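# Stand bottles on ledges matching their cap colours

## Task

Put every bottle upright on the wall ledge whose coloured label strip is the same colour as that bottle's cap, with the bottle's entire base resting on the ledge; a bottle that topples or is left leaning means the task is not done.

## Robot and tools

Robot: a Rainbow Robotics RB-Y1 with a two-wheel drive base (plus rear casters), a folding torso (leg with ankle, knee, hip), a head with head_camera, and a left and right arm, each with seven joints, a parallel gripper and a wrist camera (left_wrist_camera, right_wrist_camera) in a case that juts sideways and can collide. The base is 0.58 m wide, extends 0.10 m ahead of the wheel axle and 0.57 m behind it, and sweeps a 0.58 m radius when spinning in place. It cannot move sideways.

Frames: all positions are metres. Base frame: origin on the floor between the drive wheels, x forward, y left, z up. Hand positions (left_hand, right_hand) are in this frame and mark the point between the finger pads, 0.03 m back from the tips; fingers point along the hand's -z, close along its x. The chest point sits on the spine 0.08 m under the shoulders. base_odometry is in the frame the base had at scene start, from wheel turns only (slip looks like travel); heading in rad, left positive, -3.142 to 3.142.

move: one action per call, plus optional "cameras" (list of head_camera, left_wrist_camera, right_wrist_camera or all; [] for none) and "blocking" (true/omitted waits until everything rests; false returns in about 0.5 s while motion continues). Allowed combinations: base and/or joints (optionally with min_time_s or contact_limits); target alone or with min_time_s; contact_limits alone. A call with no action just reports state and images.
- base: one object {"x_m_s", "turn_rad_s", "for_s"}, a velocity command, not a destination. x_m_s forward speed, 0.005 to 1.5 m/s either sign or 0; turn_rad_s left-positive, 0.02 to 1.509 rad/s either sign or 0; for_s 0.1 to 5 s. Distance is roughly speed times for_s (acceleration 0.4 m/s², turns 0.5 rad/s²); the base coasts to rest afterwards. Combining both gives a curved path.
- joints: a single dict of absolute joint targets keyed by name (radians, grippers in metres), covering both arms, torso and head in one object. Ranges: torso_squat_rad 0 to 1.2 (lowers chest), torso_shift_rad -0.3 to 0.6 (hips forward), torso_pitch_rad -0.2 to 1.4 (bow forward), torso_yaw_rad -1.5 to 1.5 (left positive; lift both arms out 0.2 rad first). Shoulder pitch ±2.356 (negative swings forward/up); left_shoulder_roll_rad 0 to 3.141 and right_shoulder_roll_rad -3.141 to 0 (outward lift); shoulder yaw ±2.094; elbow -2.617 to 0.01 (negative bends); forearm roll ±3.141; wrist pitch -1.57 to 1.919; hand roll ±2.705; gripper_m 0 to 0.1 opening; head_pan_rad ±0.523, head_tilt_rad -0.35 to 1.57 (down positive). Torso combos also must hold: squat+shift<=1.52; squat-shift+pitch<=1.57; shift+0.5pitch-0.4squat<=0.7; shift+0.3pitch-0.5squat<=0.39.
- target: an absolute pose for one hand: side ("left"/"right"), x, y, z in base-frame metres (-3 to 3), quat_wxyz as printed in the hand lines. It is solved once into joint angles, so the hand follows an arc that may bow over 0.1 m on big moves; split long moves into short steps. Refused if an earlier move still runs.
- min_time_s: 0.1 to 8 s, the shortest duration for arm, head and torso motions.
- contact_limits: gripper squeeze current in mA, 200 to 672.5 per gripper, persists until changed. To grip, command an opening at least 0.005 m below the object's width.

wait: {"seconds": 0 to 10, cameras}; returns early when running moves finish. stop: brakes all running motion. zoom_image: {camera, region [x0,y0,x1,y1]} pixels of that camera's latest image, max 504 per side (head image 896x504, wrist 644x364). finished_scene: {scene: current scene number}; ends it, and the ledge placement must persist unattended; make no further calls in that reply.

Results: "move" is done or the worst status. Per-motion words: done, moving, reached/short (target within 10 mm and 2 degrees or not), refused (with reason), off_target (resting away from target, may keep pushing), not_followed (collision check withheld an arm), stopped, time_out, contact_stop (torso only), limit_stop_at_<name> (built-in limit or body guard), torque_fault, limit_stop_at_motor_heat. A stop you didn't order or a refusal cancels the remaining move/wait/finished_scene calls of that reply. lidar_m: 12 distances in 30-degree sectors, first straight ahead, counter-clockwise, seen at 0.23 m height; "-" means nothing. motor_effort: wheel motor load percent, peak in brackets; high effort at rest means pushing on something. wheel_motors_off=1 when wheels cut out after stalling. Joint torques, external torques, wrist force/torque (offset, uncalibrated) and motor temperatures help detect contact and load. on_its_own reports uncommanded behaviour.

Avoid: dropping or releasing a bottle while it moves, knocking anything off the work area, driving or bending fast (tipping, especially with arms forward or loaded), ramming furniture, arms touching or squeezing each other (keep shoulder roll about 0.5 rad outward when both reach forward), contact torques near joint load limits (elbow 34.2, wrist joints 23.7, shoulders 66.5 N m), and long stretched or stalled arms that overheat. Loose objects may get nudged occasionally; check bottles before finishing.

Each tool is called by a JSON object that holds its "api" and its "payload".

## Session

{"api": "move", "payload": {"cameras": ["all"]}}

Scene clock: 0.00 s.
Joint torques (N m): no reading
External joint torques (N m): no reading
Motor temperatures (°C): left_arm=[34 39 32 39 35 43 40] | right_arm=[33 36 34 35 35 34 43]
Wrist force (N): no reading
Wrist torque (N m): no reading
Wrist force, peak (N): no reading
base_odometry: x=+0.000 y=+0.000 heading=+0.000
lidar_m: 3.95 2.48 1.74 1.99 2.10 1.67 1.63 1.72 2.47 2.64 2.45 3.88
base_status: not commanded
joint_positions: torso_squat_rad=+0.350 torso_shift_rad=+0.000 torso_pitch_rad=+0.000 torso_yaw_rad=+0.000 left_shoulder_pitch_rad=-0.048 left_shoulder_roll_rad=+0.048 left_shoulder_yaw_rad=-0.029 left_elbow_rad=-0.126 left_forearm_roll_rad=+0.039 left_wrist_pitch_rad=+0.009 left_hand_roll_rad=-0.012 left_gripper_m=+0.100 right_shoulder_pitch_rad=-0.009 right_shoulder_roll_rad=-0.013 right_shoulder_yaw_rad=+0.007 right_elbow_rad=-0.267 right_forearm_roll_rad=-0.043 right_wrist_pitch_rad=+0.022 right_hand_roll_rad=-0.017 right_gripper_m=+0.100 head_pan_rad=+0.000 head_tilt_rad=+0.400
joint_status: not commanded
wheel_motors_off: 0
motor_effort: left_wheel=+1 right_wheel=-1
chest: x=-0.2280 y=-0.0002 z=+1.2475 quat_wxyz=(+1.000, +0.000, +0.000, +0.000) (m; base frame)
left_hand: x=-0.1340 y=+0.2540 z=+0.5691 quat_wxyz=(+0.996, +0.022, -0.081, -0.010) (m; base frame)
right_hand: x=-0.0969 y=-0.2280 z=+0.5737 quat_wxyz=(+0.992, -0.001, -0.127, -0.024) (m; base frame)
pictures: head_camera, left_wrist_camera, right_wrist_camera

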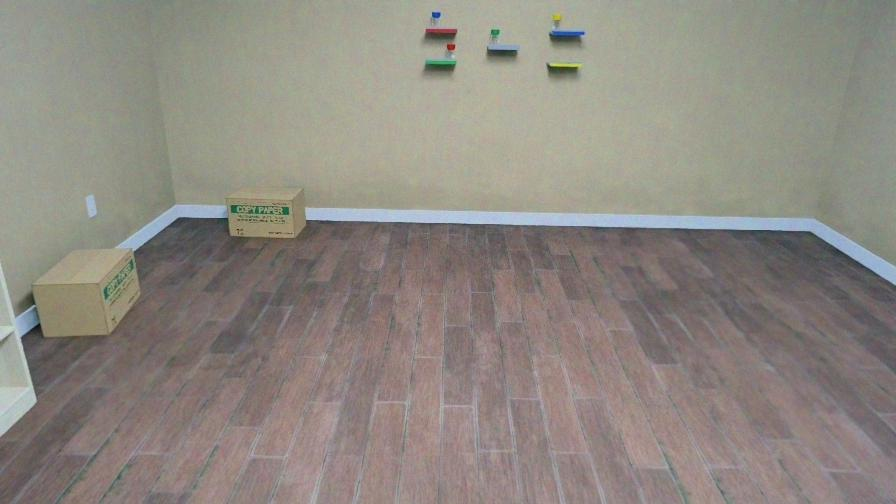

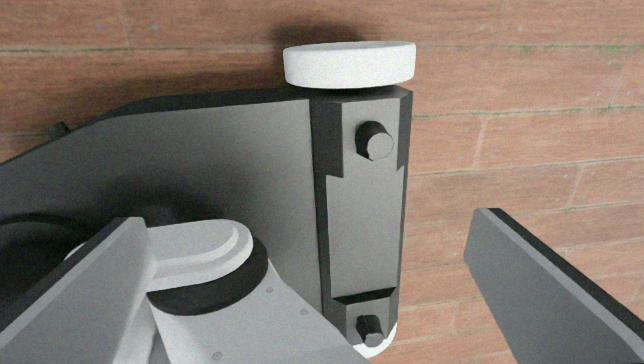

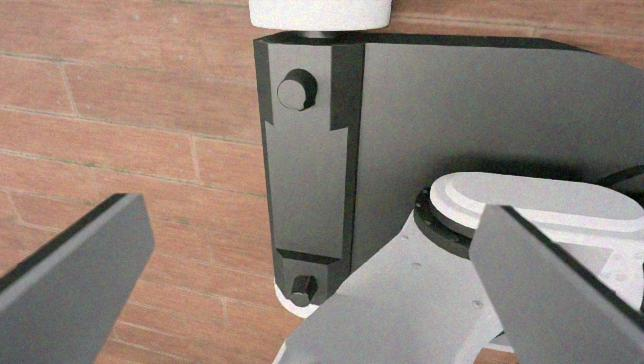

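{"api": "zoom_image", "payload": {"camera": "head_camera", "region": [390, 0, 630, 90]}}

{"api": "move", "payload": {"joints": {"head_tilt_rad": 0.1}, "cameras": ["head_camera"]}}

Scaled by 2.100 from the camera's 896x504 image, which has a finer 1280x720 frame.

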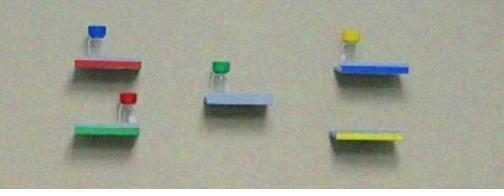

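Scene clock: 1.10 s.
Joint torques (N m): left_arm=[-3.22 2.18 -0.77 -0.6 -0.22 -0.38 0.29] | right_arm=[-2.37 -0.52 0.6 -1.16 0.02 -0.32 -0.07]
External joint torques (N m): left_arm=[-0.35 0.62 -0.85 0.03 -0.23 0.06 0.29] | right_arm=[0.77 0.3 0.64 0.45 -0.05 0.24 -0.08]
Wrist force (N): left_arm=[-0.1 0.9 -5.1] | right_arm=[0.8 -1.6 -5.5]
Wrist torque (N m): left_arm=[-0.22 0.06 -0.04] | right_arm=[0.13 -0.11 -0.20]
Wrist force, peak (N): left_arm=[0.1 0.9 -5.5] | right_arm=[2.0 -1.5 -6.1]
move: done
base_odometry: x=+0.000 y=+0.000 heading=+0.000
lidar_m: 3.94 2.48 1.74 1.99 2.10 1.67 1.63 1.72 2.46 2.64 2.45 3.89
base_status: not commanded
joint_positions: torso_squat_rad=+0.350 torso_shift_rad=+0.000 torso_pitch_rad=+0.000 torso_yaw_rad=+0.000 left_shoulder_pitch_rad=-0.048 left_shoulder_roll_rad=+0.048 left_shoulder_yaw_rad=-0.029 left_elbow_rad=-0.126 left_forearm_roll_rad=+0.039 left_wrist_pitch_rad=+0.009 left_hand_roll_rad=-0.012 left_gripper_m=+0.100 right_shoulder_pitch_rad=-0.009 right_shoulder_roll_rad=-0.013 right_shoulder_yaw_rad=+0.007 right_elbow_rad=-0.267 right_forearm_roll_rad=-0.043 right_wrist_pitch_rad=+0.022 right_hand_roll_rad=-0.017 right_gripper_m=+0.100 head_pan_rad=+0.000 head_tilt_rad=+0.100
joint_status: all done
wheel_motors_off: 0
motor_effort: left_wheel=+2(2) right_wheel=-1(2)
chest: x=-0.2280 y=-0.0002 z=+1.2475 quat_wxyz=(+1.000, +0.000, +0.000, +0.000) (m; base frame)
left_hand: x=-0.1340 y=+0.2540 z=+0.5691 quat_wxyz=(+0.996, +0.022, -0.081, -0.010) (m; base frame)
right_hand: x=-0.0969 y=-0.2280 z=+0.5737 quat_wxyz=(+0.992, -0.001, -0.127, -0.024) (m; base frame)
pictures: head_camera
camera_calibration:
head_camera: T_world_to_cam=[[-0.033208, -0.999318, 0.0161271, -0.0256801], [-0.0634748, -0.0139946, -0.997885, 1.48993], [0.997431, -0.0341614, -0.0629668, 0.239628], [0, 0, 0, 1]] pos_world=[-0.145292, 0.00337435, 1.50228]

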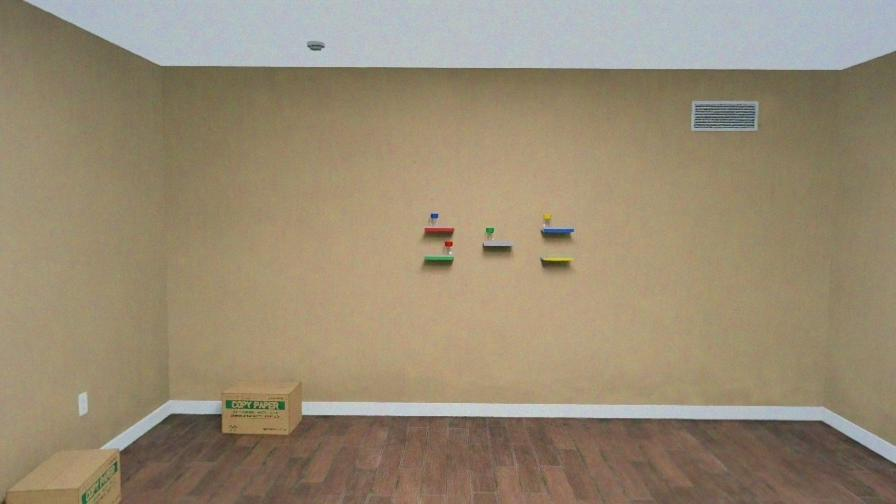

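{"api": "zoom_image", "payload": {"camera": "head_camera", "region": [415, 200, 585, 280]}}

Scaled by 2.965 from the camera's 896x504 image, which has a finer 1280x720 frame.

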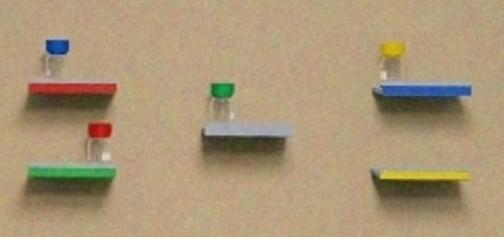

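{"api": "move", "payload": {"base": {"x_m_s": 0.5, "for_s": 5}, "cameras": ["head_camera"]}}

Scene clock: 18.30 s.
Joint torques (N m): left_arm=[-2.36 2.58 -0.85 -0.5 -0.09 -0.53 0.15] | right_arm=[-2.2 -0.57 0.84 -1.06 -0.05 -0.47 0.05]
External joint torques (N m): left_arm=[0.51 1.01 -0.94 0.13 -0.1 -0.09 0.16] | right_arm=[0.94 0.26 0.88 0.56 -0.12 0.08 0.04]
Wrist force (N): left_arm=[0.2 1.0 -5.0] | right_arm=[1.0 -1.6 -5.0]
Wrist torque (N m): left_arm=[-0.24 0.10 -0.04] | right_arm=[0.17 -0.10 -0.19]
Wrist force, peak (N): left_arm=[0.6 1.1 -5.8] | right_arm=[0.4 -2.5 -6.3]
move: done
base_odometry: x=+2.500 y=+0.001 heading=+0.000
lidar_m: 1.72 1.61 1.55 1.47 1.58 2.30 4.12 3.74 2.58 2.73 2.33 1.77
base_status: done (sent for 5 of 5 s)
joint_positions: torso_squat_rad=+0.350 torso_shift_rad=+0.000 torso_pitch_rad=+0.000 torso_yaw_rad=+0.000 left_shoulder_pitch_rad=-0.048 left_shoulder_roll_rad=+0.048 left_shoulder_yaw_rad=-0.029 left_elbow_rad=-0.126 left_forearm_roll_rad=+0.039 left_wrist_pitch_rad=+0.009 left_hand_roll_rad=-0.012 left_gripper_m=+0.100 right_shoulder_pitch_rad=-0.009 right_shoulder_roll_rad=-0.013 right_shoulder_yaw_rad=+0.007 right_elbow_rad=-0.267 right_forearm_roll_rad=-0.043 right_wrist_pitch_rad=+0.022 right_hand_roll_rad=-0.017 right_gripper_m=+0.100 head_pan_rad=+0.000 head_tilt_rad=+0.100
joint_status: not commanded
wheel_motors_off: 0
motor_effort: left_wheel=+2(38) right_wheel=-3(26)
chest: x=-0.2280 y=-0.0002 z=+1.2475 quat_wxyz=(+1.000, +0.000, +0.000, +0.000) (m; base frame)
left_hand: x=-0.1339 y=+0.2540 z=+0.5691 quat_wxyz=(+0.996, +0.022, -0.081, -0.010) (m; base frame)
right_hand: x=-0.0968 y=-0.2280 z=+0.5737 quat_wxyz=(+0.992, -0.001, -0.127, -0.024) (m; base frame)
pictures: head_camera
camera_calibration:
head_camera: T_world_to_cam=[[-0.0332061, -0.999318, 0.0161303, -0.0256848], [-0.0635744, -0.0139946, -0.997879, 1.4899], [0.997425, -0.0341611, -0.0630664, 0.239776], [0, 0, 0, 1]] pos_world=[-0.145292, 0.00337435, 1.50228]

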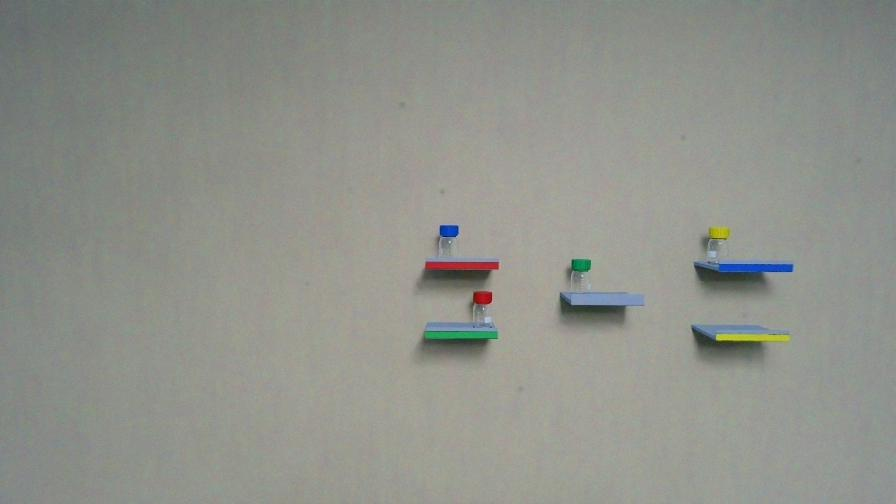

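{"api": "zoom_image", "payload": {"camera": "head_camera", "region": [410, 210, 610, 350]}}

{"api": "zoom_image", "payload": {"camera": "head_camera", "region": [610, 210, 810, 350]}}

Scaled by 2.520 from the camera's 896x504 image, which has a finer 1280x720 frame.

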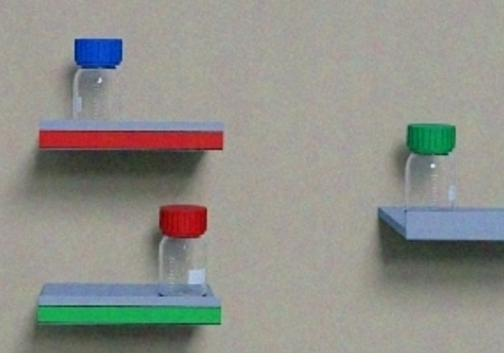

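Scaled by 2.520 from the camera's 896x504 image, which has a finer 1280x720 frame.

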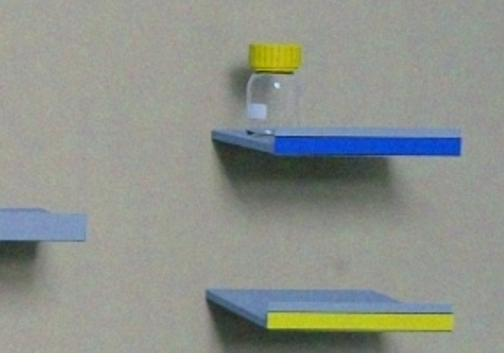

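{"api": "move", "payload": {"base": {"x_m_s": 0.4, "for_s": 2.6}, "joints": {"left_shoulder_roll_rad": 0.35, "right_shoulder_roll_rad": -0.35, "head_tilt_rad": 0.3}, "cameras": ["head_camera"]}}

Scene clock: 25.53 s.
Joint torques (N m): left_arm=[-2.42 10.26 -0.03 -0.41 -0.14 -0.45 0.19] | right_arm=[-2.72 -9.99 -0.27 -1.12 -0.09 -0.48 0.03]
External joint torques (N m): left_arm=[0.5 -0.04 -0.65 0.11 -0.17 -0.03 0.19] | right_arm=[0.43 0.64 0.83 0.37 -0.15 0.07 0.02]
Wrist force (N): left_arm=[-0.2 -0.9 -4.8] | right_arm=[2.0 0.2 -5.5]
Wrist torque (N m): left_arm=[-0.11 0.05 -0.05] | right_arm=[0.06 0.01 -0.19]
Wrist force, peak (N): left_arm=[0.2 0.8 -5.6] | right_arm=[1.5 -2.2 -6.3]
move: done
base_odometry: x=+3.540 y=+0.001 heading=+0.001
lidar_m: 0.69 0.73 0.91 1.82 1.60 2.13 5.15 3.26 2.84 2.31 0.95 0.70
base_status: done (sent for 2.6 of 2.6 s)
joint_positions: torso_squat_rad=+0.350 torso_shift_rad=+0.000 torso_pitch_rad=+0.000 torso_yaw_rad=+0.000 left_shoulder_pitch_rad=-0.048 left_shoulder_roll_rad=+0.350 left_shoulder_yaw_rad=-0.029 left_elbow_rad=-0.126 left_forearm_roll_rad=+0.039 left_wrist_pitch_rad=+0.009 left_hand_roll_rad=-0.012 left_gripper_m=+0.100 right_shoulder_pitch_rad=-0.009 right_shoulder_roll_rad=-0.350 right_shoulder_yaw_rad=+0.007 right_elbow_rad=-0.267 right_forearm_roll_rad=-0.043 right_wrist_pitch_rad=+0.022 right_hand_roll_rad=-0.017 right_gripper_m=+0.100 head_pan_rad=+0.000 head_tilt_rad=+0.300
joint_status: all done
wheel_motors_off: 0
motor_effort: left_wheel=+1(30) right_wheel=-4(18)
chest: x=-0.2280 y=-0.0002 z=+1.2475 quat_wxyz=(+1.000, +0.000, +0.000, +0.000) (m; base frame)
left_hand: x=-0.1322 y=+0.4792 z=+0.6143 quat_wxyz=(+0.982, +0.172, -0.081, -0.015) (m; base frame)
right_hand: x=-0.0965 y=-0.4774 z=+0.6190 quat_wxyz=(+0.977, -0.168, -0.129, -0.004) (m; base frame)
pictures: head_camera
camera_calibration:
head_camera: T_world_to_cam=[[-0.0291465, -0.999325, 0.0223531, -0.0339689], [-0.260524, -0.013995, -0.965366, 1.40225], [0.965027, -0.0339606, -0.259941, 0.518112], [0, 0, 0, 1]] pos_world=[-0.135661, 0.00327392, 1.48912]

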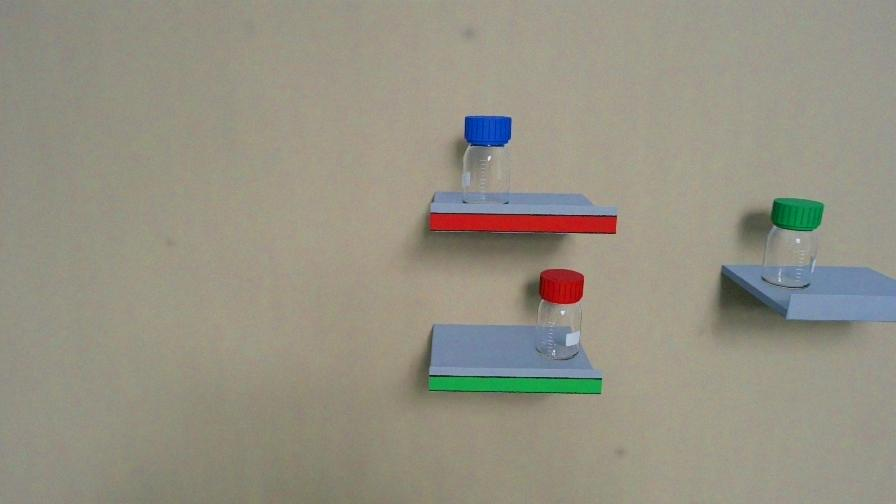

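{"api": "move", "payload": {"base": {"turn_rad_s": -0.5, "for_s": 3.033}, "joints": {"torso_yaw_rad": 1.5, "head_tilt_rad": 0.45}, "cameras": ["head_camera"]}}

Scene clock: 30.60 s.
Joint torques (N m): left_arm=[-2.98 11.04 -0.34 -0.76 -0.09 -0.45 0.31] | right_arm=[-2.21 -10.14 -0.76 -0.92 0.14 -0.56 0.03]
External joint torques (N m): left_arm=[0 0.72 -0.97 -0.21 -0.13 -0.02 0.31] | right_arm=[1 0.47 0.34 0.61 0.08 0 0.02]
Wrist force (N): left_arm=[0.0 -0.9 -4.5] | right_arm=[1.8 0.2 -4.8]
Wrist torque (N m): left_arm=[-0.12 0.08 -0.03] | right_arm=[0.03 0.02 -0.11]
Wrist force, peak (N): left_arm=[0.0 -0.7 -5.1] | right_arm=[1.7 0.7 -6.3]
move: done
base_odometry: x=+3.540 y=+0.001 heading=-1.515
lidar_m: 1.91 0.89 0.70 0.69 0.75 0.91 1.77 1.61 2.61 5.15 3.15 2.83
base_status: done (sent for 3.03 of 3.03 s)
joint_positions: torso_squat_rad=+0.350 torso_shift_rad=+0.000 torso_pitch_rad=+0.000 torso_yaw_rad=+1.500 left_shoulder_pitch_rad=-0.048 left_shoulder_roll_rad=+0.350 left_shoulder_yaw_rad=-0.029 left_elbow_rad=-0.126 left_forearm_roll_rad=+0.039 left_wrist_pitch_rad=+0.009 left_hand_roll_rad=-0.012 left_gripper_m=+0.100 right_shoulder_pitch_rad=-0.009 right_shoulder_roll_rad=-0.350 right_shoulder_yaw_rad=+0.007 right_elbow_rad=-0.267 right_forearm_roll_rad=-0.043 right_wrist_pitch_rad=+0.022 right_hand_roll_rad=-0.017 right_gripper_m=+0.100 head_pan_rad=+0.000 head_tilt_rad=+0.450
joint_status: all done
wheel_motors_off: 0
motor_effort: left_wheel=+5(26) right_wheel=+0(23)
chest: x=-0.2280 y=-0.0002 z=+1.2475 quat_wxyz=(+0.732, +0.000, +0.000, +0.682) (m; base frame)
left_hand: x=-0.6988 y=+0.1297 z=+0.6140 quat_wxyz=(+0.729, +0.181, +0.058, +0.658) (m; base frame)
right_hand: x=+0.2577 y=+0.0975 z=+0.6194 quat_wxyz=(+0.718, -0.035, -0.210, +0.663) (m; base frame)
pictures: head_camera
camera_calibration:
head_camera: T_world_to_cam=[[0.994973, -0.0964072, 0.0271117, 0.192928], [-0.013914, -0.401169, -0.915898, 1.38986], [0.0991756, 0.910917, -0.400494, 0.525517], [0, 0, 0, 1]] pos_world=[-0.224738, 0.0974673, 1.47821]

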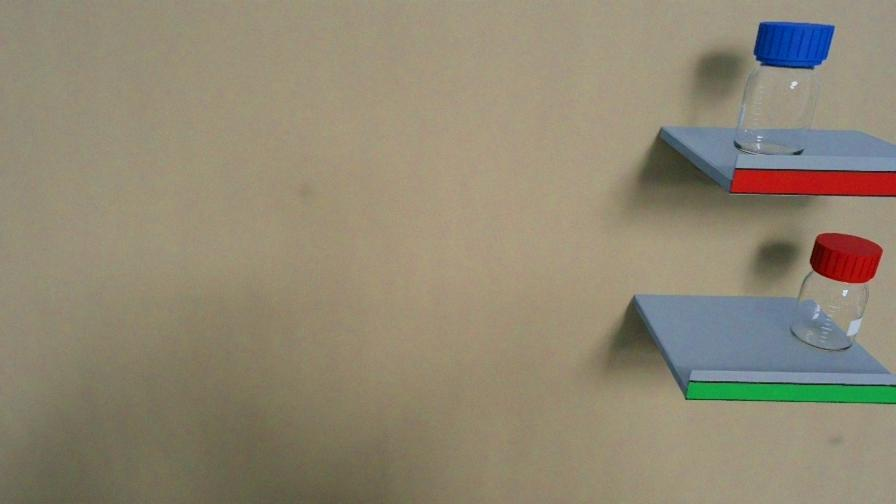

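{"api": "zoom_image", "payload": {"camera": "head_camera", "region": [620, 0, 896, 220]}}

{"api": "zoom_image", "payload": {"camera": "head_camera", "region": [620, 220, 896, 440]}}

{"api": "move", "payload": {"joints": {"head_pan_rad": -0.45}, "cameras": ["head_camera"]}}

Scaled by 1.826 from the camera's 896x504 image, which has a finer 1280x720 frame.

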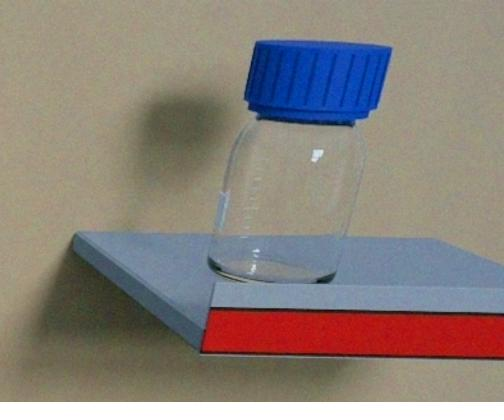

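Scaled by 1.826 from the camera's 896x504 image, which has a finer 1280x720 frame.

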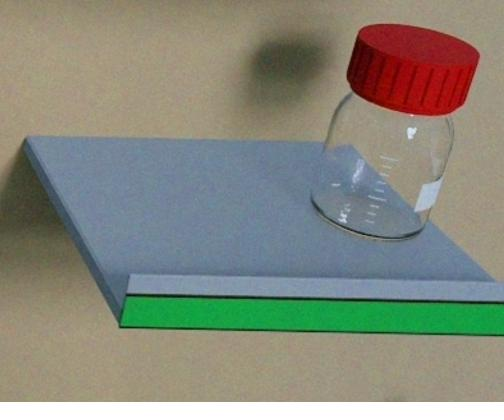

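Scene clock: 32.57 s.
Joint torques (N m): left_arm=[-2.92 10.77 0.06 -0.56 -0.1 -0.38 0.22] | right_arm=[-2.33 -10.54 -0.62 -0.75 -0.06 -0.27 -0.09]
External joint torques (N m): left_arm=[0.06 0.44 -0.56 -0.01 -0.14 0.05 0.23] | right_arm=[0.89 0.06 0.48 0.77 -0.13 0.29 -0.1]
Wrist force (N): left_arm=[-0.2 -1.0 -4.6] | right_arm=[0.9 0.6 -5.0]
Wrist torque (N m): left_arm=[-0.11 0.07 -0.02] | right_arm=[-0.01 -0.10 -0.12]
Wrist force, peak (N): left_arm=[0.2 -1.0 -5.1] | right_arm=[1.4 0.6 -5.7]
move: done
base_odometry: x=+3.540 y=+0.001 heading=-1.515
lidar_m: 1.92 0.89 0.70 0.69 0.74 0.91 1.76 1.61 2.62 5.15 3.16 2.83
base_status: not commanded
joint_positions: torso_squat_rad=+0.350 torso_shift_rad=+0.000 torso_pitch_rad=+0.000 torso_yaw_rad=+1.500 left_shoulder_pitch_rad=-0.048 left_shoulder_roll_rad=+0.350 left_shoulder_yaw_rad=-0.029 left_elbow_rad=-0.126 left_forearm_roll_rad=+0.039 left_wrist_pitch_rad=+0.009 left_hand_roll_rad=-0.012 left_gripper_m=+0.100 right_shoulder_pitch_rad=-0.009 right_shoulder_roll_rad=-0.350 right_shoulder_yaw_rad=+0.007 right_elbow_rad=-0.267 right_forearm_roll_rad=-0.043 right_wrist_pitch_rad=+0.022 right_hand_roll_rad=-0.017 right_gripper_m=+0.100 head_pan_rad=-0.450 head_tilt_rad=+0.450
joint_status: all done
wheel_motors_off: 0
motor_effort: left_wheel=+5(5) right_wheel=+1(1)
chest: x=-0.2280 y=-0.0002 z=+1.2475 quat_wxyz=(+0.732, +0.000, +0.000, +0.682) (m; base frame)
left_hand: x=-0.6988 y=+0.1297 z=+0.6140 quat_wxyz=(+0.729, +0.181, +0.058, +0.658) (m; base frame)
right_hand: x=+0.2577 y=+0.0975 z=+0.6194 quat_wxyz=(+0.718, -0.035, -0.210, +0.663) (m; base frame)
pictures: head_camera
camera_calibration:
head_camera: T_world_to_cam=[[0.85402, -0.519549, 0.0268048, 0.170614], [-0.187287, -0.355109, -0.915872, 1.34956], [0.485359, 0.777153, -0.400575, 0.616021], [0, 0, 0, 1]] pos_world=[-0.191944, 0.0891399, 1.47821]

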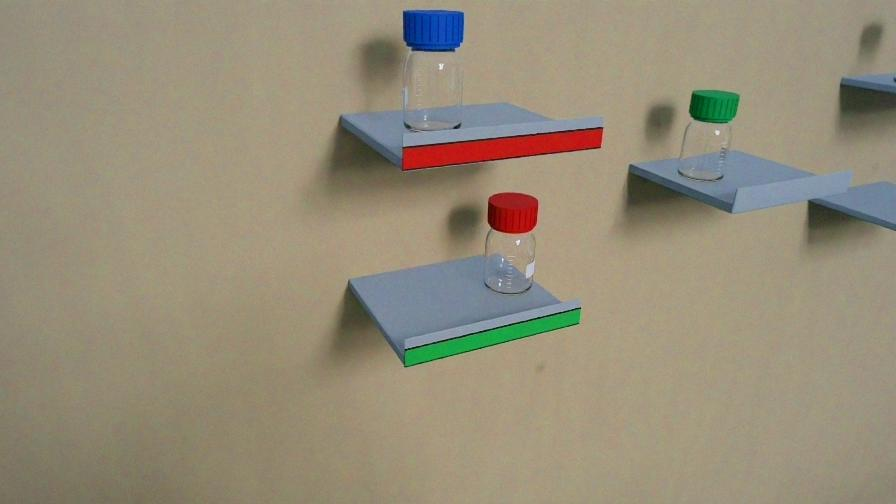

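{"api": "move", "payload": {"base": {"turn_rad_s": -0.2, "for_s": 0.533}, "joints": {"head_pan_rad": -0.4}, "cameras": ["head_camera"]}}

{"api": "zoom_image", "payload": {"camera": "head_camera", "region": [320, 0, 620, 240]}}

{"api": "zoom_image", "payload": {"camera": "head_camera", "region": [320, 160, 620, 400]}}

{"api": "zoom_image", "payload": {"camera": "head_camera", "region": [596, 0, 896, 240]}}

Scene clock: 37.33 s.
Joint torques (N m): left_arm=[-2.77 11.27 0.29 -0.69 -0.08 -0.43 0.28] | right_arm=[-2.54 -10.06 -0.53 -1.1 0.02 -0.46 0.13]
External joint torques (N m): left_arm=[0.22 0.94 -0.34 -0.14 -0.11 0 0.28] | right_arm=[0.68 0.55 0.57 0.43 -0.05 0.1 0.12]
Wrist force (N): left_arm=[-0.1 -0.8 -4.6] | right_arm=[1.0 -0.1 -4.9]
Wrist torque (N m): left_arm=[-0.12 0.05 -0.02] | right_arm=[0.08 -0.08 -0.15]
Wrist force, peak (N): left_arm=[-0.1 -1.1 -4.9] | right_arm=[1.6 1.0 -5.9]
move: done
base_odometry: x=+3.540 y=+0.001 heading=-1.622
lidar_m: 2.66 0.98 0.72 0.69 0.71 0.91 1.25 1.60 2.14 5.15 3.36 2.87
base_status: done (sent for 0.53 of 0.53 s)
joint_positions: torso_squat_rad=+0.350 torso_shift_rad=+0.000 torso_pitch_rad=+0.000 torso_yaw_rad=+1.500 left_shoulder_pitch_rad=-0.048 left_shoulder_roll_rad=+0.350 left_shoulder_yaw_rad=-0.029 left_elbow_rad=-0.126 left_forearm_roll_rad=+0.039 left_wrist_pitch_rad=+0.009 left_hand_roll_rad=-0.012 left_gripper_m=+0.100 right_shoulder_pitch_rad=-0.009 right_shoulder_roll_rad=-0.350 right_shoulder_yaw_rad=+0.007 right_elbow_rad=-0.267 right_forearm_roll_rad=-0.043 right_wrist_pitch_rad=+0.022 right_hand_roll_rad=-0.017 right_gripper_m=+0.100 head_pan_rad=-0.400 head_tilt_rad=+0.450
joint_status: all done
wheel_motors_off: 0
motor_effort: left_wheel=+5(27) right_wheel=+0(16)
chest: x=-0.2280 y=-0.0002 z=+1.2475 quat_wxyz=(+0.732, +0.000, +0.000, +0.682) (m; base frame)
left_hand: x=-0.6988 y=+0.1297 z=+0.6140 quat_wxyz=(+0.729, +0.181, +0.058, +0.658) (m; base frame)
right_hand: x=+0.2577 y=+0.0975 z=+0.6194 quat_wxyz=(+0.718, -0.035, -0.210, +0.663) (m; base frame)
pictures: head_camera
camera_calibration:
head_camera: T_world_to_cam=[[0.878921, -0.476215, 0.0267962, 0.175249], [-0.169309, -0.364019, -0.915874, 1.35382], [0.445907, 0.800444, -0.400571, 0.606582], [0, 0, 0, 1]] pos_world=[-0.195296, 0.0907363, 1.47821]

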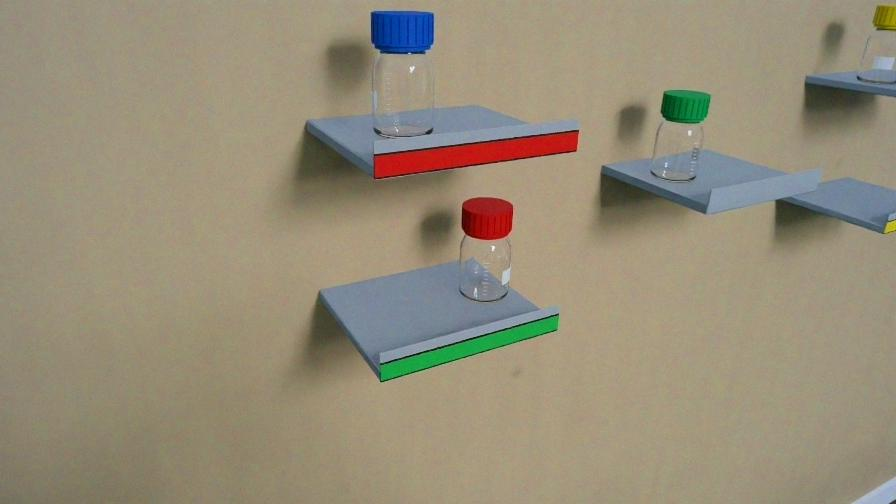

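Scaled by 1.680 from the camera's 896x504 image, which has a finer 1280x720 frame.

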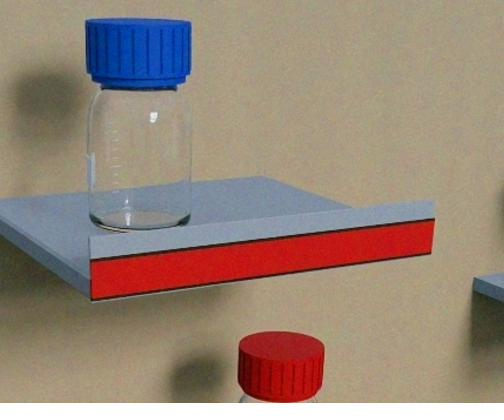

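Scaled by 1.680 from the camera's 896x504 image, which has a finer 1280x720 frame.

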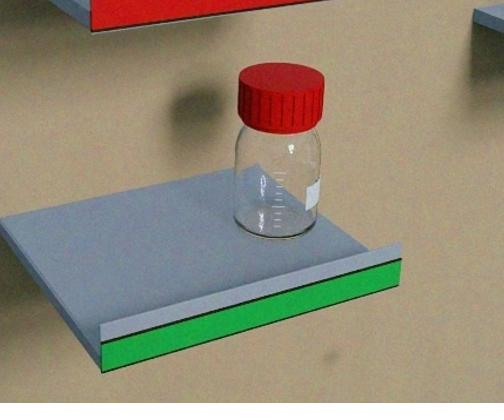

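Scaled by 1.680 from the camera's 896x504 image, which has a finer 1280x720 frame.

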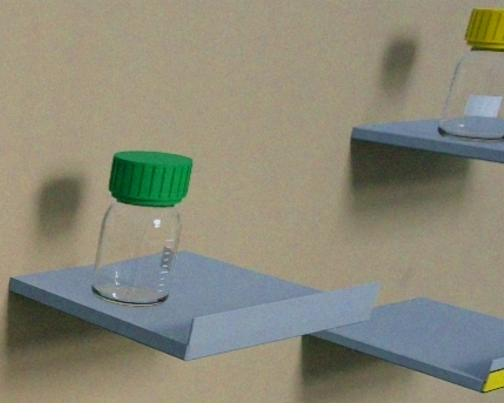

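{"api": "move", "payload": {"base": {"x_m_s": -0.3, "for_s": 1.333}}}

{"api": "move", "payload": {"joints": {"right_shoulder_pitch_rad": 0.3, "right_elbow_rad": -2.3, "right_wrist_pitch_rad": 1.43, "right_hand_roll_rad": 1.57, "right_shoulder_roll_rad": -0.25, "right_forearm_roll_rad": 0.0, "right_shoulder_yaw_rad": 0.0}, "min_time_s": 2.5, "cameras": ["head_camera"]}}

{"api": "move", "payload": {"joints": {"right_shoulder_pitch_rad": -0.69}, "min_time_s": 2, "cameras": ["head_camera", "right_wrist_camera"]}}

Scene clock: 44.60 s.
Joint torques (N m): left_arm=[-2.97 10.7 -0.18 -0.73 -0.07 -0.46 0.35] | right_arm=[-2.36 -11.25 -0.43 -0.96 -0.03 -0.44 0.05]
External joint torques (N m): left_arm=[0.03 0.38 -0.8 -0.18 -0.11 -0.03 0.35] | right_arm=[0.86 -0.65 0.67 0.56 -0.1 0.11 0.04]
Wrist force (N): left_arm=[0.1 -1.0 -4.7] | right_arm=[1.4 0.7 -5.3]
Wrist torque (N m): left_arm=[-0.11 0.08 -0.04] | right_arm=[0.03 -0.03 -0.12]
Wrist force, peak (N): left_arm=[0.2 -0.5 -5.0] | right_arm=[2.1 1.2 -5.9]
move: done
base_odometry: x=+3.561 y=+0.401 heading=-1.622
lidar_m: 2.64 0.98 0.72 0.69 0.65 0.55 1.43 1.24 1.47 5.15 4.50 3.29
base_status: done (sent for 1.33 of 1.33 s)
joint_positions: torso_squat_rad=+0.350 torso_shift_rad=+0.000 torso_pitch_rad=+0.000 torso_yaw_rad=+1.500 left_shoulder_pitch_rad=-0.048 left_shoulder_roll_rad=+0.350 left_shoulder_yaw_rad=-0.029 left_elbow_rad=-0.126 left_forearm_roll_rad=+0.039 left_wrist_pitch_rad=+0.009 left_hand_roll_rad=-0.012 left_gripper_m=+0.100 right_shoulder_pitch_rad=-0.009 right_shoulder_roll_rad=-0.350 right_shoulder_yaw_rad=+0.007 right_elbow_rad=-0.267 right_forearm_roll_rad=-0.043 right_wrist_pitch_rad=+0.022 right_hand_roll_rad=-0.017 right_gripper_m=+0.100 head_pan_rad=-0.400 head_tilt_rad=+0.450
joint_status: not commanded
wheel_motors_off: 0
motor_effort: left_wheel=-2(29) right_wheel=+4(26)
chest: x=-0.2280 y=-0.0002 z=+1.2475 quat_wxyz=(+0.732, +0.000, +0.000, +0.682) (m; base frame)
left_hand: x=-0.6989 y=+0.1297 z=+0.6140 quat_wxyz=(+0.729, +0.181, +0.058, +0.658) (m; base frame)
right_hand: x=+0.2575 y=+0.0975 z=+0.6193 quat_wxyz=(+0.718, -0.034, -0.209, +0.663) (m; base frame)
pictures: none

Scene clock: 47.40 s.
Joint torques (N m): left_arm=[-3.19 10.92 0.1 -0.7 -0.17 -0.48 0.26] | right_arm=[-3.84 -3.82 -2.84 -8.4 0.46 -1.04 -0.15]
External joint torques (N m): left_arm=[-0.2 0.6 -0.52 -0.15 -0.21 -0.05 0.27] | right_arm=[1.33 0.46 -0.07 0.89 -0.2 0.11 -0.14]
Wrist force (N): left_arm=[0.0 -0.9 -4.6] | right_arm=[4.8 1.9 -4.0]
Wrist torque (N m): left_arm=[-0.11 0.07 -0.04] | right_arm=[-0.15 0.13 -0.17]
Wrist force, peak (N): left_arm=[0.2 -0.9 -4.9] | right_arm=[5.1 2.3 -4.6]
move: done
base_odometry: x=+3.561 y=+0.401 heading=-1.622
lidar_m: 2.64 0.98 0.72 0.69 0.66 0.55 1.43 1.24 1.47 5.16 4.50 3.29
base_status: not commanded
joint_positions: torso_squat_rad=+0.350 torso_shift_rad=+0.000 torso_pitch_rad=+0.000 torso_yaw_rad=+1.500 left_shoulder_pitch_rad=-0.048 left_shoulder_roll_rad=+0.350 left_shoulder_yaw_rad=-0.029 left_elbow_rad=-0.126 left_forearm_roll_rad=+0.039 left_wrist_pitch_rad=+0.009 left_hand_roll_rad=-0.012 left_gripper_m=+0.100 right_shoulder_pitch_rad=+0.300 right_shoulder_roll_rad=-0.250 right_shoulder_yaw_rad=+0.000 right_elbow_rad=-2.300 right_forearm_roll_rad=+0.000 right_wrist_pitch_rad=+1.430 right_hand_roll_rad=+1.570 right_gripper_m=+0.100 head_pan_rad=-0.400 head_tilt_rad=+0.450
joint_status: all done
wheel_motors_off: 0
motor_effort: left_wheel=-3(3) right_wheel=+4(6)
chest: x=-0.2280 y=-0.0002 z=+1.2475 quat_wxyz=(+0.732, +0.000, +0.000, +0.681) (m; base frame)
left_hand: x=-0.6988 y=+0.1297 z=+0.6140 quat_wxyz=(+0.729, +0.181, +0.058, +0.658) (m; base frame)
right_hand: x=+0.1205 y=+0.2946 z=+0.9545 quat_wxyz=(+0.012, -0.136, -0.277, +0.951) (m; base frame)
pictures: head_camera
camera_calibration:
head_camera: T_world_to_cam=[[0.878882, -0.476284, 0.0268322, 0.175195], [-0.1693, -0.364005, -0.915881, 1.35383], [0.445987, 0.800408, -0.400553, 0.606574], [0, 0, 0, 1]] pos_world=[-0.195296, 0.0907366, 1.47821]

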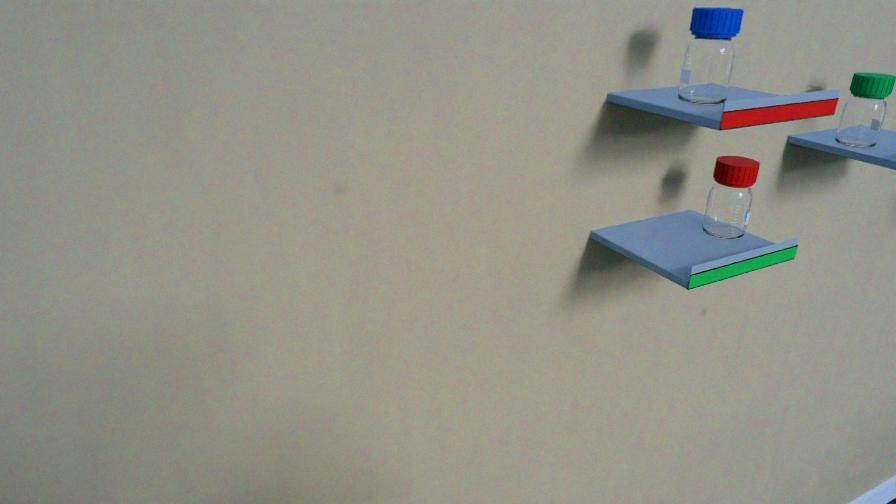

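Scene clock: 49.70 s.
Joint torques (N m): left_arm=[-3.12 10.73 0.08 -0.8 -0.14 -0.45 0.25] | right_arm=[-17.13 -3.83 -3.1 -4.17 0.63 -1.62 -0.11]
External joint torques (N m): left_arm=[-0.14 0.41 -0.55 -0.25 -0.18 -0.02 0.25] | right_arm=[-0.22 0.65 -0.49 0.45 0.07 0.31 -0.08]
Wrist force (N): left_arm=[0.0 -1.1 -4.5] | right_arm=[4.9 4.4 0.4]
Wrist torque (N m): left_arm=[-0.09 0.08 -0.03] | right_arm=[-0.31 0.12 -0.17]
Wrist force, peak (N): left_arm=[0.3 -0.9 -4.9] | right_arm=[5.6 5.3 0.0]
move: done
base_odometry: x=+3.561 y=+0.401 heading=-1.622
lidar_m: 2.65 0.99 0.72 0.69 0.65 0.56 1.43 1.25 1.47 5.15 4.50 3.29
base_status: not commanded
joint_positions: torso_squat_rad=+0.350 torso_shift_rad=+0.000 torso_pitch_rad=+0.000 torso_yaw_rad=+1.500 left_shoulder_pitch_rad=-0.048 left_shoulder_roll_rad=+0.350 left_shoulder_yaw_rad=-0.029 left_elbow_rad=-0.126 left_forearm_roll_rad=+0.039 left_wrist_pitch_rad=+0.009 left_hand_roll_rad=-0.012 left_gripper_m=+0.100 right_shoulder_pitch_rad=-0.690 right_shoulder_roll_rad=-0.250 right_shoulder_yaw_rad=+0.000 right_elbow_rad=-2.300 right_forearm_roll_rad=+0.000 right_wrist_pitch_rad=+1.430 right_hand_roll_rad=+1.570 right_gripper_m=+0.100 head_pan_rad=-0.400 head_tilt_rad=+0.450
joint_status: all done
wheel_motors_off: 0
motor_effort: left_wheel=-3(3) right_wheel=+5(6)
chest: x=-0.2280 y=-0.0002 z=+1.2475 quat_wxyz=(+0.732, +0.000, +0.000, +0.681) (m; base frame)
left_hand: x=-0.6988 y=+0.1297 z=+0.6140 quat_wxyz=(+0.729, +0.181, +0.058, +0.658) (m; base frame)
right_hand: x=-0.0172 y=+0.4846 z=+1.3690 quat_wxyz=(-0.092, -0.099, -0.690, +0.711) (m; base frame)
pictures: head_camera, right_wrist_camera
camera_calibration:
head_camera: T_world_to_cam=[[0.878882, -0.476284, 0.0268322, 0.175195], [-0.1693, -0.364005, -0.915881, 1.35383], [0.445987, 0.800408, -0.400553, 0.606574], [0, 0, 0, 1]] pos_world=[-0.195296, 0.0907366, 1.47821]
right_wrist_camera: T_world_to_cam=[[0.947889, -0.0208845, 0.317917, -0.413637], [0.260473, -0.523818, -0.811029, 1.39567], [0.183469, 0.851574, -0.491082, 0.334906], [0, 0, 0, 1]] pos_world=[-0.0328983, 0.437242, 1.4279]

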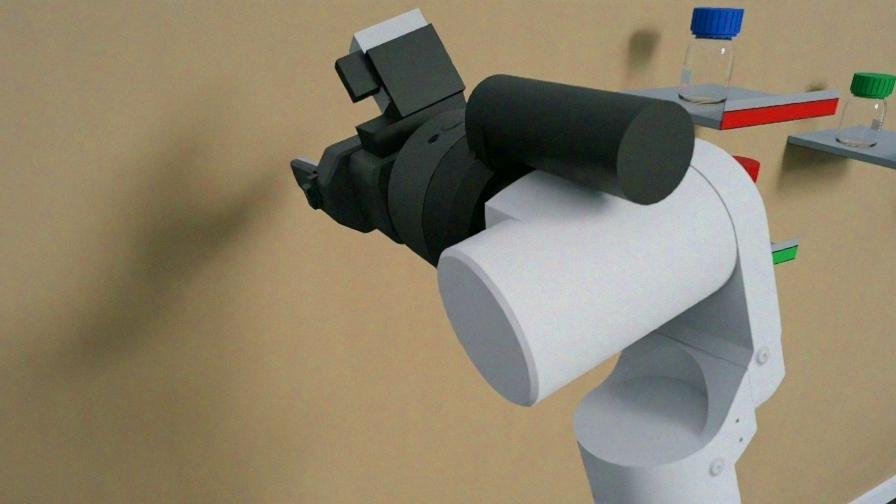

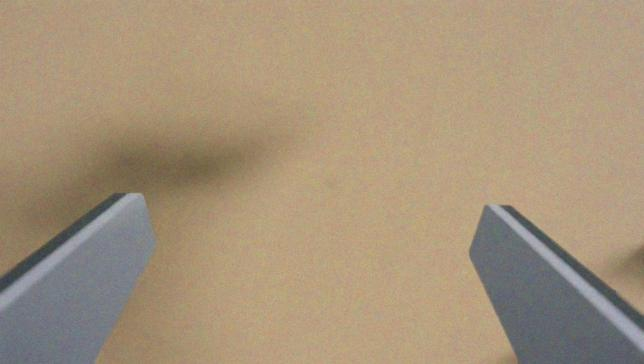

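{"api": "move", "payload": {"target": {"side": "right", "x": 0.03, "y": 0.43, "z": 1.39, "quat_wxyz": [0, 0, 0.70711, -0.70711]}, "min_time_s": 1.5, "cameras": ["head_camera", "right_wrist_camera"]}}

Scene clock: 52.17 s.
Joint torques (N m): left_arm=[-3.07 10.86 0.06 -0.88 -0.11 -0.61 0.27] | right_arm=[-12.67 -7.5 -2.71 -3.03 0.11 -1.59 -0.1]
External joint torques (N m): left_arm=[-0.08 0.54 -0.57 -0.33 -0.15 -0.18 0.27] | right_arm=[2.37 -1.78 -1.41 -0.11 -0.17 0.4 -0.09]
Wrist force (N): left_arm=[0.0 -0.7 -4.6] | right_arm=[2.4 4.9 0.5]
Wrist torque (N m): left_arm=[-0.14 0.07 -0.04] | right_arm=[-0.33 -0.02 0.04]
Wrist force, peak (N): left_arm=[0.1 -1.0 -4.9] | right_arm=[5.1 5.3 0.1]
move: done
base_odometry: x=+3.561 y=+0.401 heading=-1.622
lidar_m: 2.64 0.99 0.72 0.69 0.65 0.55 1.43 1.25 1.48 5.15 4.51 3.29
base_status: not commanded
joint_positions: torso_squat_rad=+0.350 torso_shift_rad=+0.000 torso_pitch_rad=+0.000 torso_yaw_rad=+1.500 left_shoulder_pitch_rad=-0.048 left_shoulder_roll_rad=+0.350 left_shoulder_yaw_rad=-0.029 left_elbow_rad=-0.126 left_forearm_roll_rad=+0.039 left_wrist_pitch_rad=+0.009 left_hand_roll_rad=-0.012 left_gripper_m=+0.100 right_shoulder_pitch_rad=-0.660 right_shoulder_roll_rad=-0.269 right_shoulder_yaw_rad=-0.242 right_elbow_rad=-2.500 right_forearm_roll_rad=-0.213 right_wrist_pitch_rad=+1.584 right_hand_roll_rad=+1.429 right_gripper_m=+0.100 head_pan_rad=-0.400 head_tilt_rad=+0.450
joint_status: all done
wheel_motors_off: 0
motor_effort: left_wheel=-3(3) right_wheel=+5(5)
chest: x=-0.2280 y=-0.0002 z=+1.2475 quat_wxyz=(+0.732, +0.000, +0.000, +0.681) (m; base frame)
left_hand: x=-0.6988 y=+0.1297 z=+0.6140 quat_wxyz=(+0.729, +0.181, +0.058, +0.658) (m; base frame)
right_hand: x=+0.0297 y=+0.4300 z=+1.3901 quat_wxyz=(+0.000, +0.000, -0.707, +0.707) (m; base frame)
right_hand_status: reached (checked arc, planned for 1.5 s): 0 mm and 0.0 deg off.
pictures: head_camera, right_wrist_camera
camera_calibration:
head_camera: T_world_to_cam=[[0.878882, -0.476284, 0.0268322, 0.175195], [-0.1693, -0.364005, -0.915881, 1.35383], [0.445987, 0.800408, -0.400553, 0.606574], [0, 0, 0, 1]] pos_world=[-0.195296, 0.0907366, 1.47821]
right_wrist_camera: T_world_to_cam=[[0.99853, -0.0167175, 0.0515497, -0.0989336], [0.0364944, -0.495775, -0.867684, 1.44534], [0.0400625, 0.86829, -0.494437, 0.385007], [0, 0, 0, 1]] pos_world=[0.0306171, 0.380611, 1.44956]

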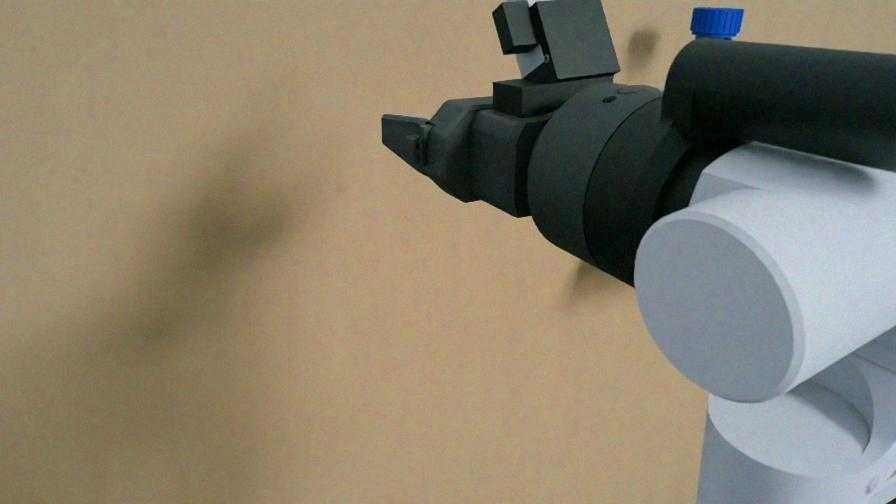

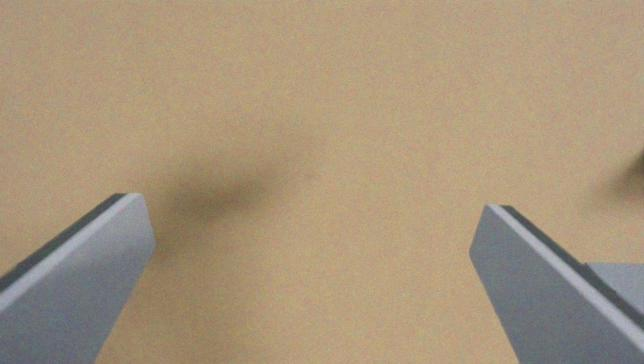

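{"api": "move", "payload": {"base": {"turn_rad_s": 0.1, "for_s": 0.267}}}

{"api": "move", "payload": {"base": {"x_m_s": 0.4, "for_s": 2.7}, "joints": {"head_pan_rad": -0.1, "head_tilt_rad": 0.4}, "cameras": ["head_camera", "right_wrist_camera"]}}

Scene clock: 55.10 s.
Joint torques (N m): left_arm=[-3.42 10.71 0.15 -0.52 -0.09 -0.48 0.31] | right_arm=[-12.92 -7.22 -1.88 -2.72 0.09 -1.51 -0.17]
External joint torques (N m): left_arm=[-0.43 0.39 -0.48 0.03 -0.12 -0.05 0.32] | right_arm=[2.12 -1.5 -0.59 0.2 -0.19 0.48 -0.16]
Wrist force (N): left_arm=[0.1 -1.1 -4.7] | right_arm=[3.5 4.8 1.1]
Wrist torque (N m): left_arm=[-0.09 0.10 -0.03] | right_arm=[-0.24 0.12 0.03]
Wrist force, peak (N): left_arm=[0.3 -1.0 -4.9] | right_arm=[3.6 5.6 0.8]
move: done
base_odometry: x=+3.561 y=+0.401 heading=-1.596
lidar_m: 2.42 0.97 0.72 0.69 0.64 0.55 1.43 1.24 1.89 5.15 4.39 3.27
base_status: done (sent for 0.27 of 0.27 s)
joint_positions: torso_squat_rad=+0.350 torso_shift_rad=+0.000 torso_pitch_rad=+0.000 torso_yaw_rad=+1.500 left_shoulder_pitch_rad=-0.048 left_shoulder_roll_rad=+0.350 left_shoulder_yaw_rad=-0.029 left_elbow_rad=-0.126 left_forearm_roll_rad=+0.039 left_wrist_pitch_rad=+0.009 left_hand_roll_rad=-0.012 left_gripper_m=+0.100 right_shoulder_pitch_rad=-0.659 right_shoulder_roll_rad=-0.269 right_shoulder_yaw_rad=-0.242 right_elbow_rad=-2.500 right_forearm_roll_rad=-0.213 right_wrist_pitch_rad=+1.584 right_hand_roll_rad=+1.429 right_gripper_m=+0.100 head_pan_rad=-0.400 head_tilt_rad=+0.450
joint_status: not commanded
wheel_motors_off: 0
motor_effort: left_wheel=-5(27) right_wheel=+7(23)
chest: x=-0.2280 y=-0.0002 z=+1.2475 quat_wxyz=(+0.732, +0.000, +0.000, +0.681) (m; base frame)
left_hand: x=-0.6988 y=+0.1297 z=+0.6140 quat_wxyz=(+0.729, +0.181, +0.058, +0.658) (m; base frame)
right_hand: x=+0.0298 y=+0.4299 z=+1.3901 quat_wxyz=(+0.000, +0.000, -0.707, +0.707) (m; base frame)
pictures: none

Scene clock: 59.37 s.
Joint torques (N m): left_arm=[-3.3 11.8 0.12 -0.66 -0.18 -0.5 0.28] | right_arm=[-14.24 -6.55 -1.98 -2.63 0.24 -1.71 -0.29]
External joint torques (N m): left_arm=[-0.32 1.47 -0.51 -0.11 -0.21 -0.07 0.29] | right_arm=[0.8 -0.84 -0.69 0.29 -0.03 0.28 -0.28]
Wrist force (N): left_arm=[0.1 -1.0 -4.6] | right_arm=[3.0 4.5 0.6]
Wrist torque (N m): left_arm=[-0.09 0.10 -0.03] | right_arm=[-0.21 0.04 0.06]
Wrist force, peak (N): left_arm=[0.0 -0.7 -5.1] | right_arm=[3.6 5.7 1.2]
move: done
base_odometry: x=+3.533 y=-0.679 heading=-1.596
lidar_m: 2.12 0.91 0.67 0.66 0.70 0.98 1.56 2.25 3.52 5.19 2.71 2.17
base_status: done (sent for 2.7 of 2.7 s)
joint_positions: torso_squat_rad=+0.350 torso_shift_rad=+0.000 torso_pitch_rad=+0.000 torso_yaw_rad=+1.500 left_shoulder_pitch_rad=-0.048 left_shoulder_roll_rad=+0.350 left_shoulder_yaw_rad=-0.029 left_elbow_rad=-0.126 left_forearm_roll_rad=+0.039 left_wrist_pitch_rad=+0.009 left_hand_roll_rad=-0.012 left_gripper_m=+0.100 right_shoulder_pitch_rad=-0.659 right_shoulder_roll_rad=-0.269 right_shoulder_yaw_rad=-0.242 right_elbow_rad=-2.500 right_forearm_roll_rad=-0.213 right_wrist_pitch_rad=+1.584 right_hand_roll_rad=+1.429 right_gripper_m=+0.100 head_pan_rad=-0.100 head_tilt_rad=+0.400
joint_status: all done
wheel_motors_off: 0
motor_effort: left_wheel=+2(35) right_wheel=-2(32)
chest: x=-0.2279 y=-0.0002 z=+1.2475 quat_wxyz=(+0.732, +0.000, +0.000, +0.681) (m; base frame)
left_hand: x=-0.6987 y=+0.1297 z=+0.6140 quat_wxyz=(+0.729, +0.181, +0.058, +0.658) (m; base frame)
right_hand: x=+0.0299 y=+0.4299 z=+1.3901 quat_wxyz=(+0.000, +0.000, -0.707, +0.707) (m; base frame)
pictures: head_camera, right_wrist_camera
camera_calibration:
head_camera: T_world_to_cam=[[0.980149, -0.196605, 0.0255821, 0.193814], [-0.0462423, -0.35217, -0.934793, 1.40881], [0.192794, 0.915053, -0.354271, 0.479762], [0, 0, 0, 1]] pos_world=[-0.217316, 0.0952374, 1.48195]
right_wrist_camera: T_world_to_cam=[[0.998526, -0.016936, 0.0515609, -0.0990615], [0.0363902, -0.495899, -0.867617, 1.4452], [0.0402629, 0.868215, -0.494552, 0.385139], [0, 0, 0, 1]] pos_world=[0.0308177, 0.38061, 1.44946]

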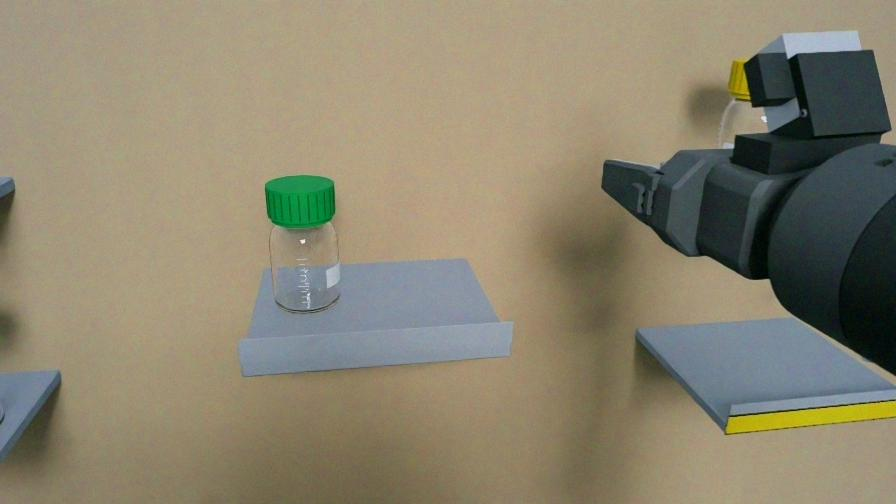

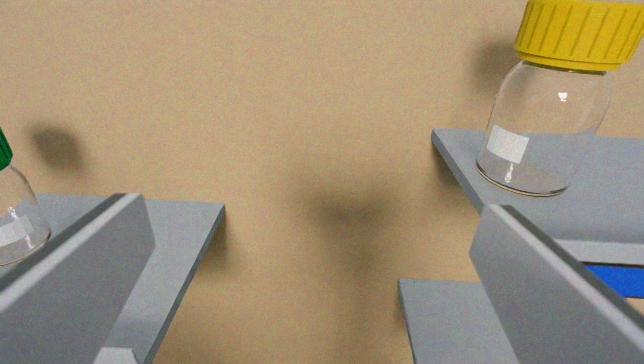

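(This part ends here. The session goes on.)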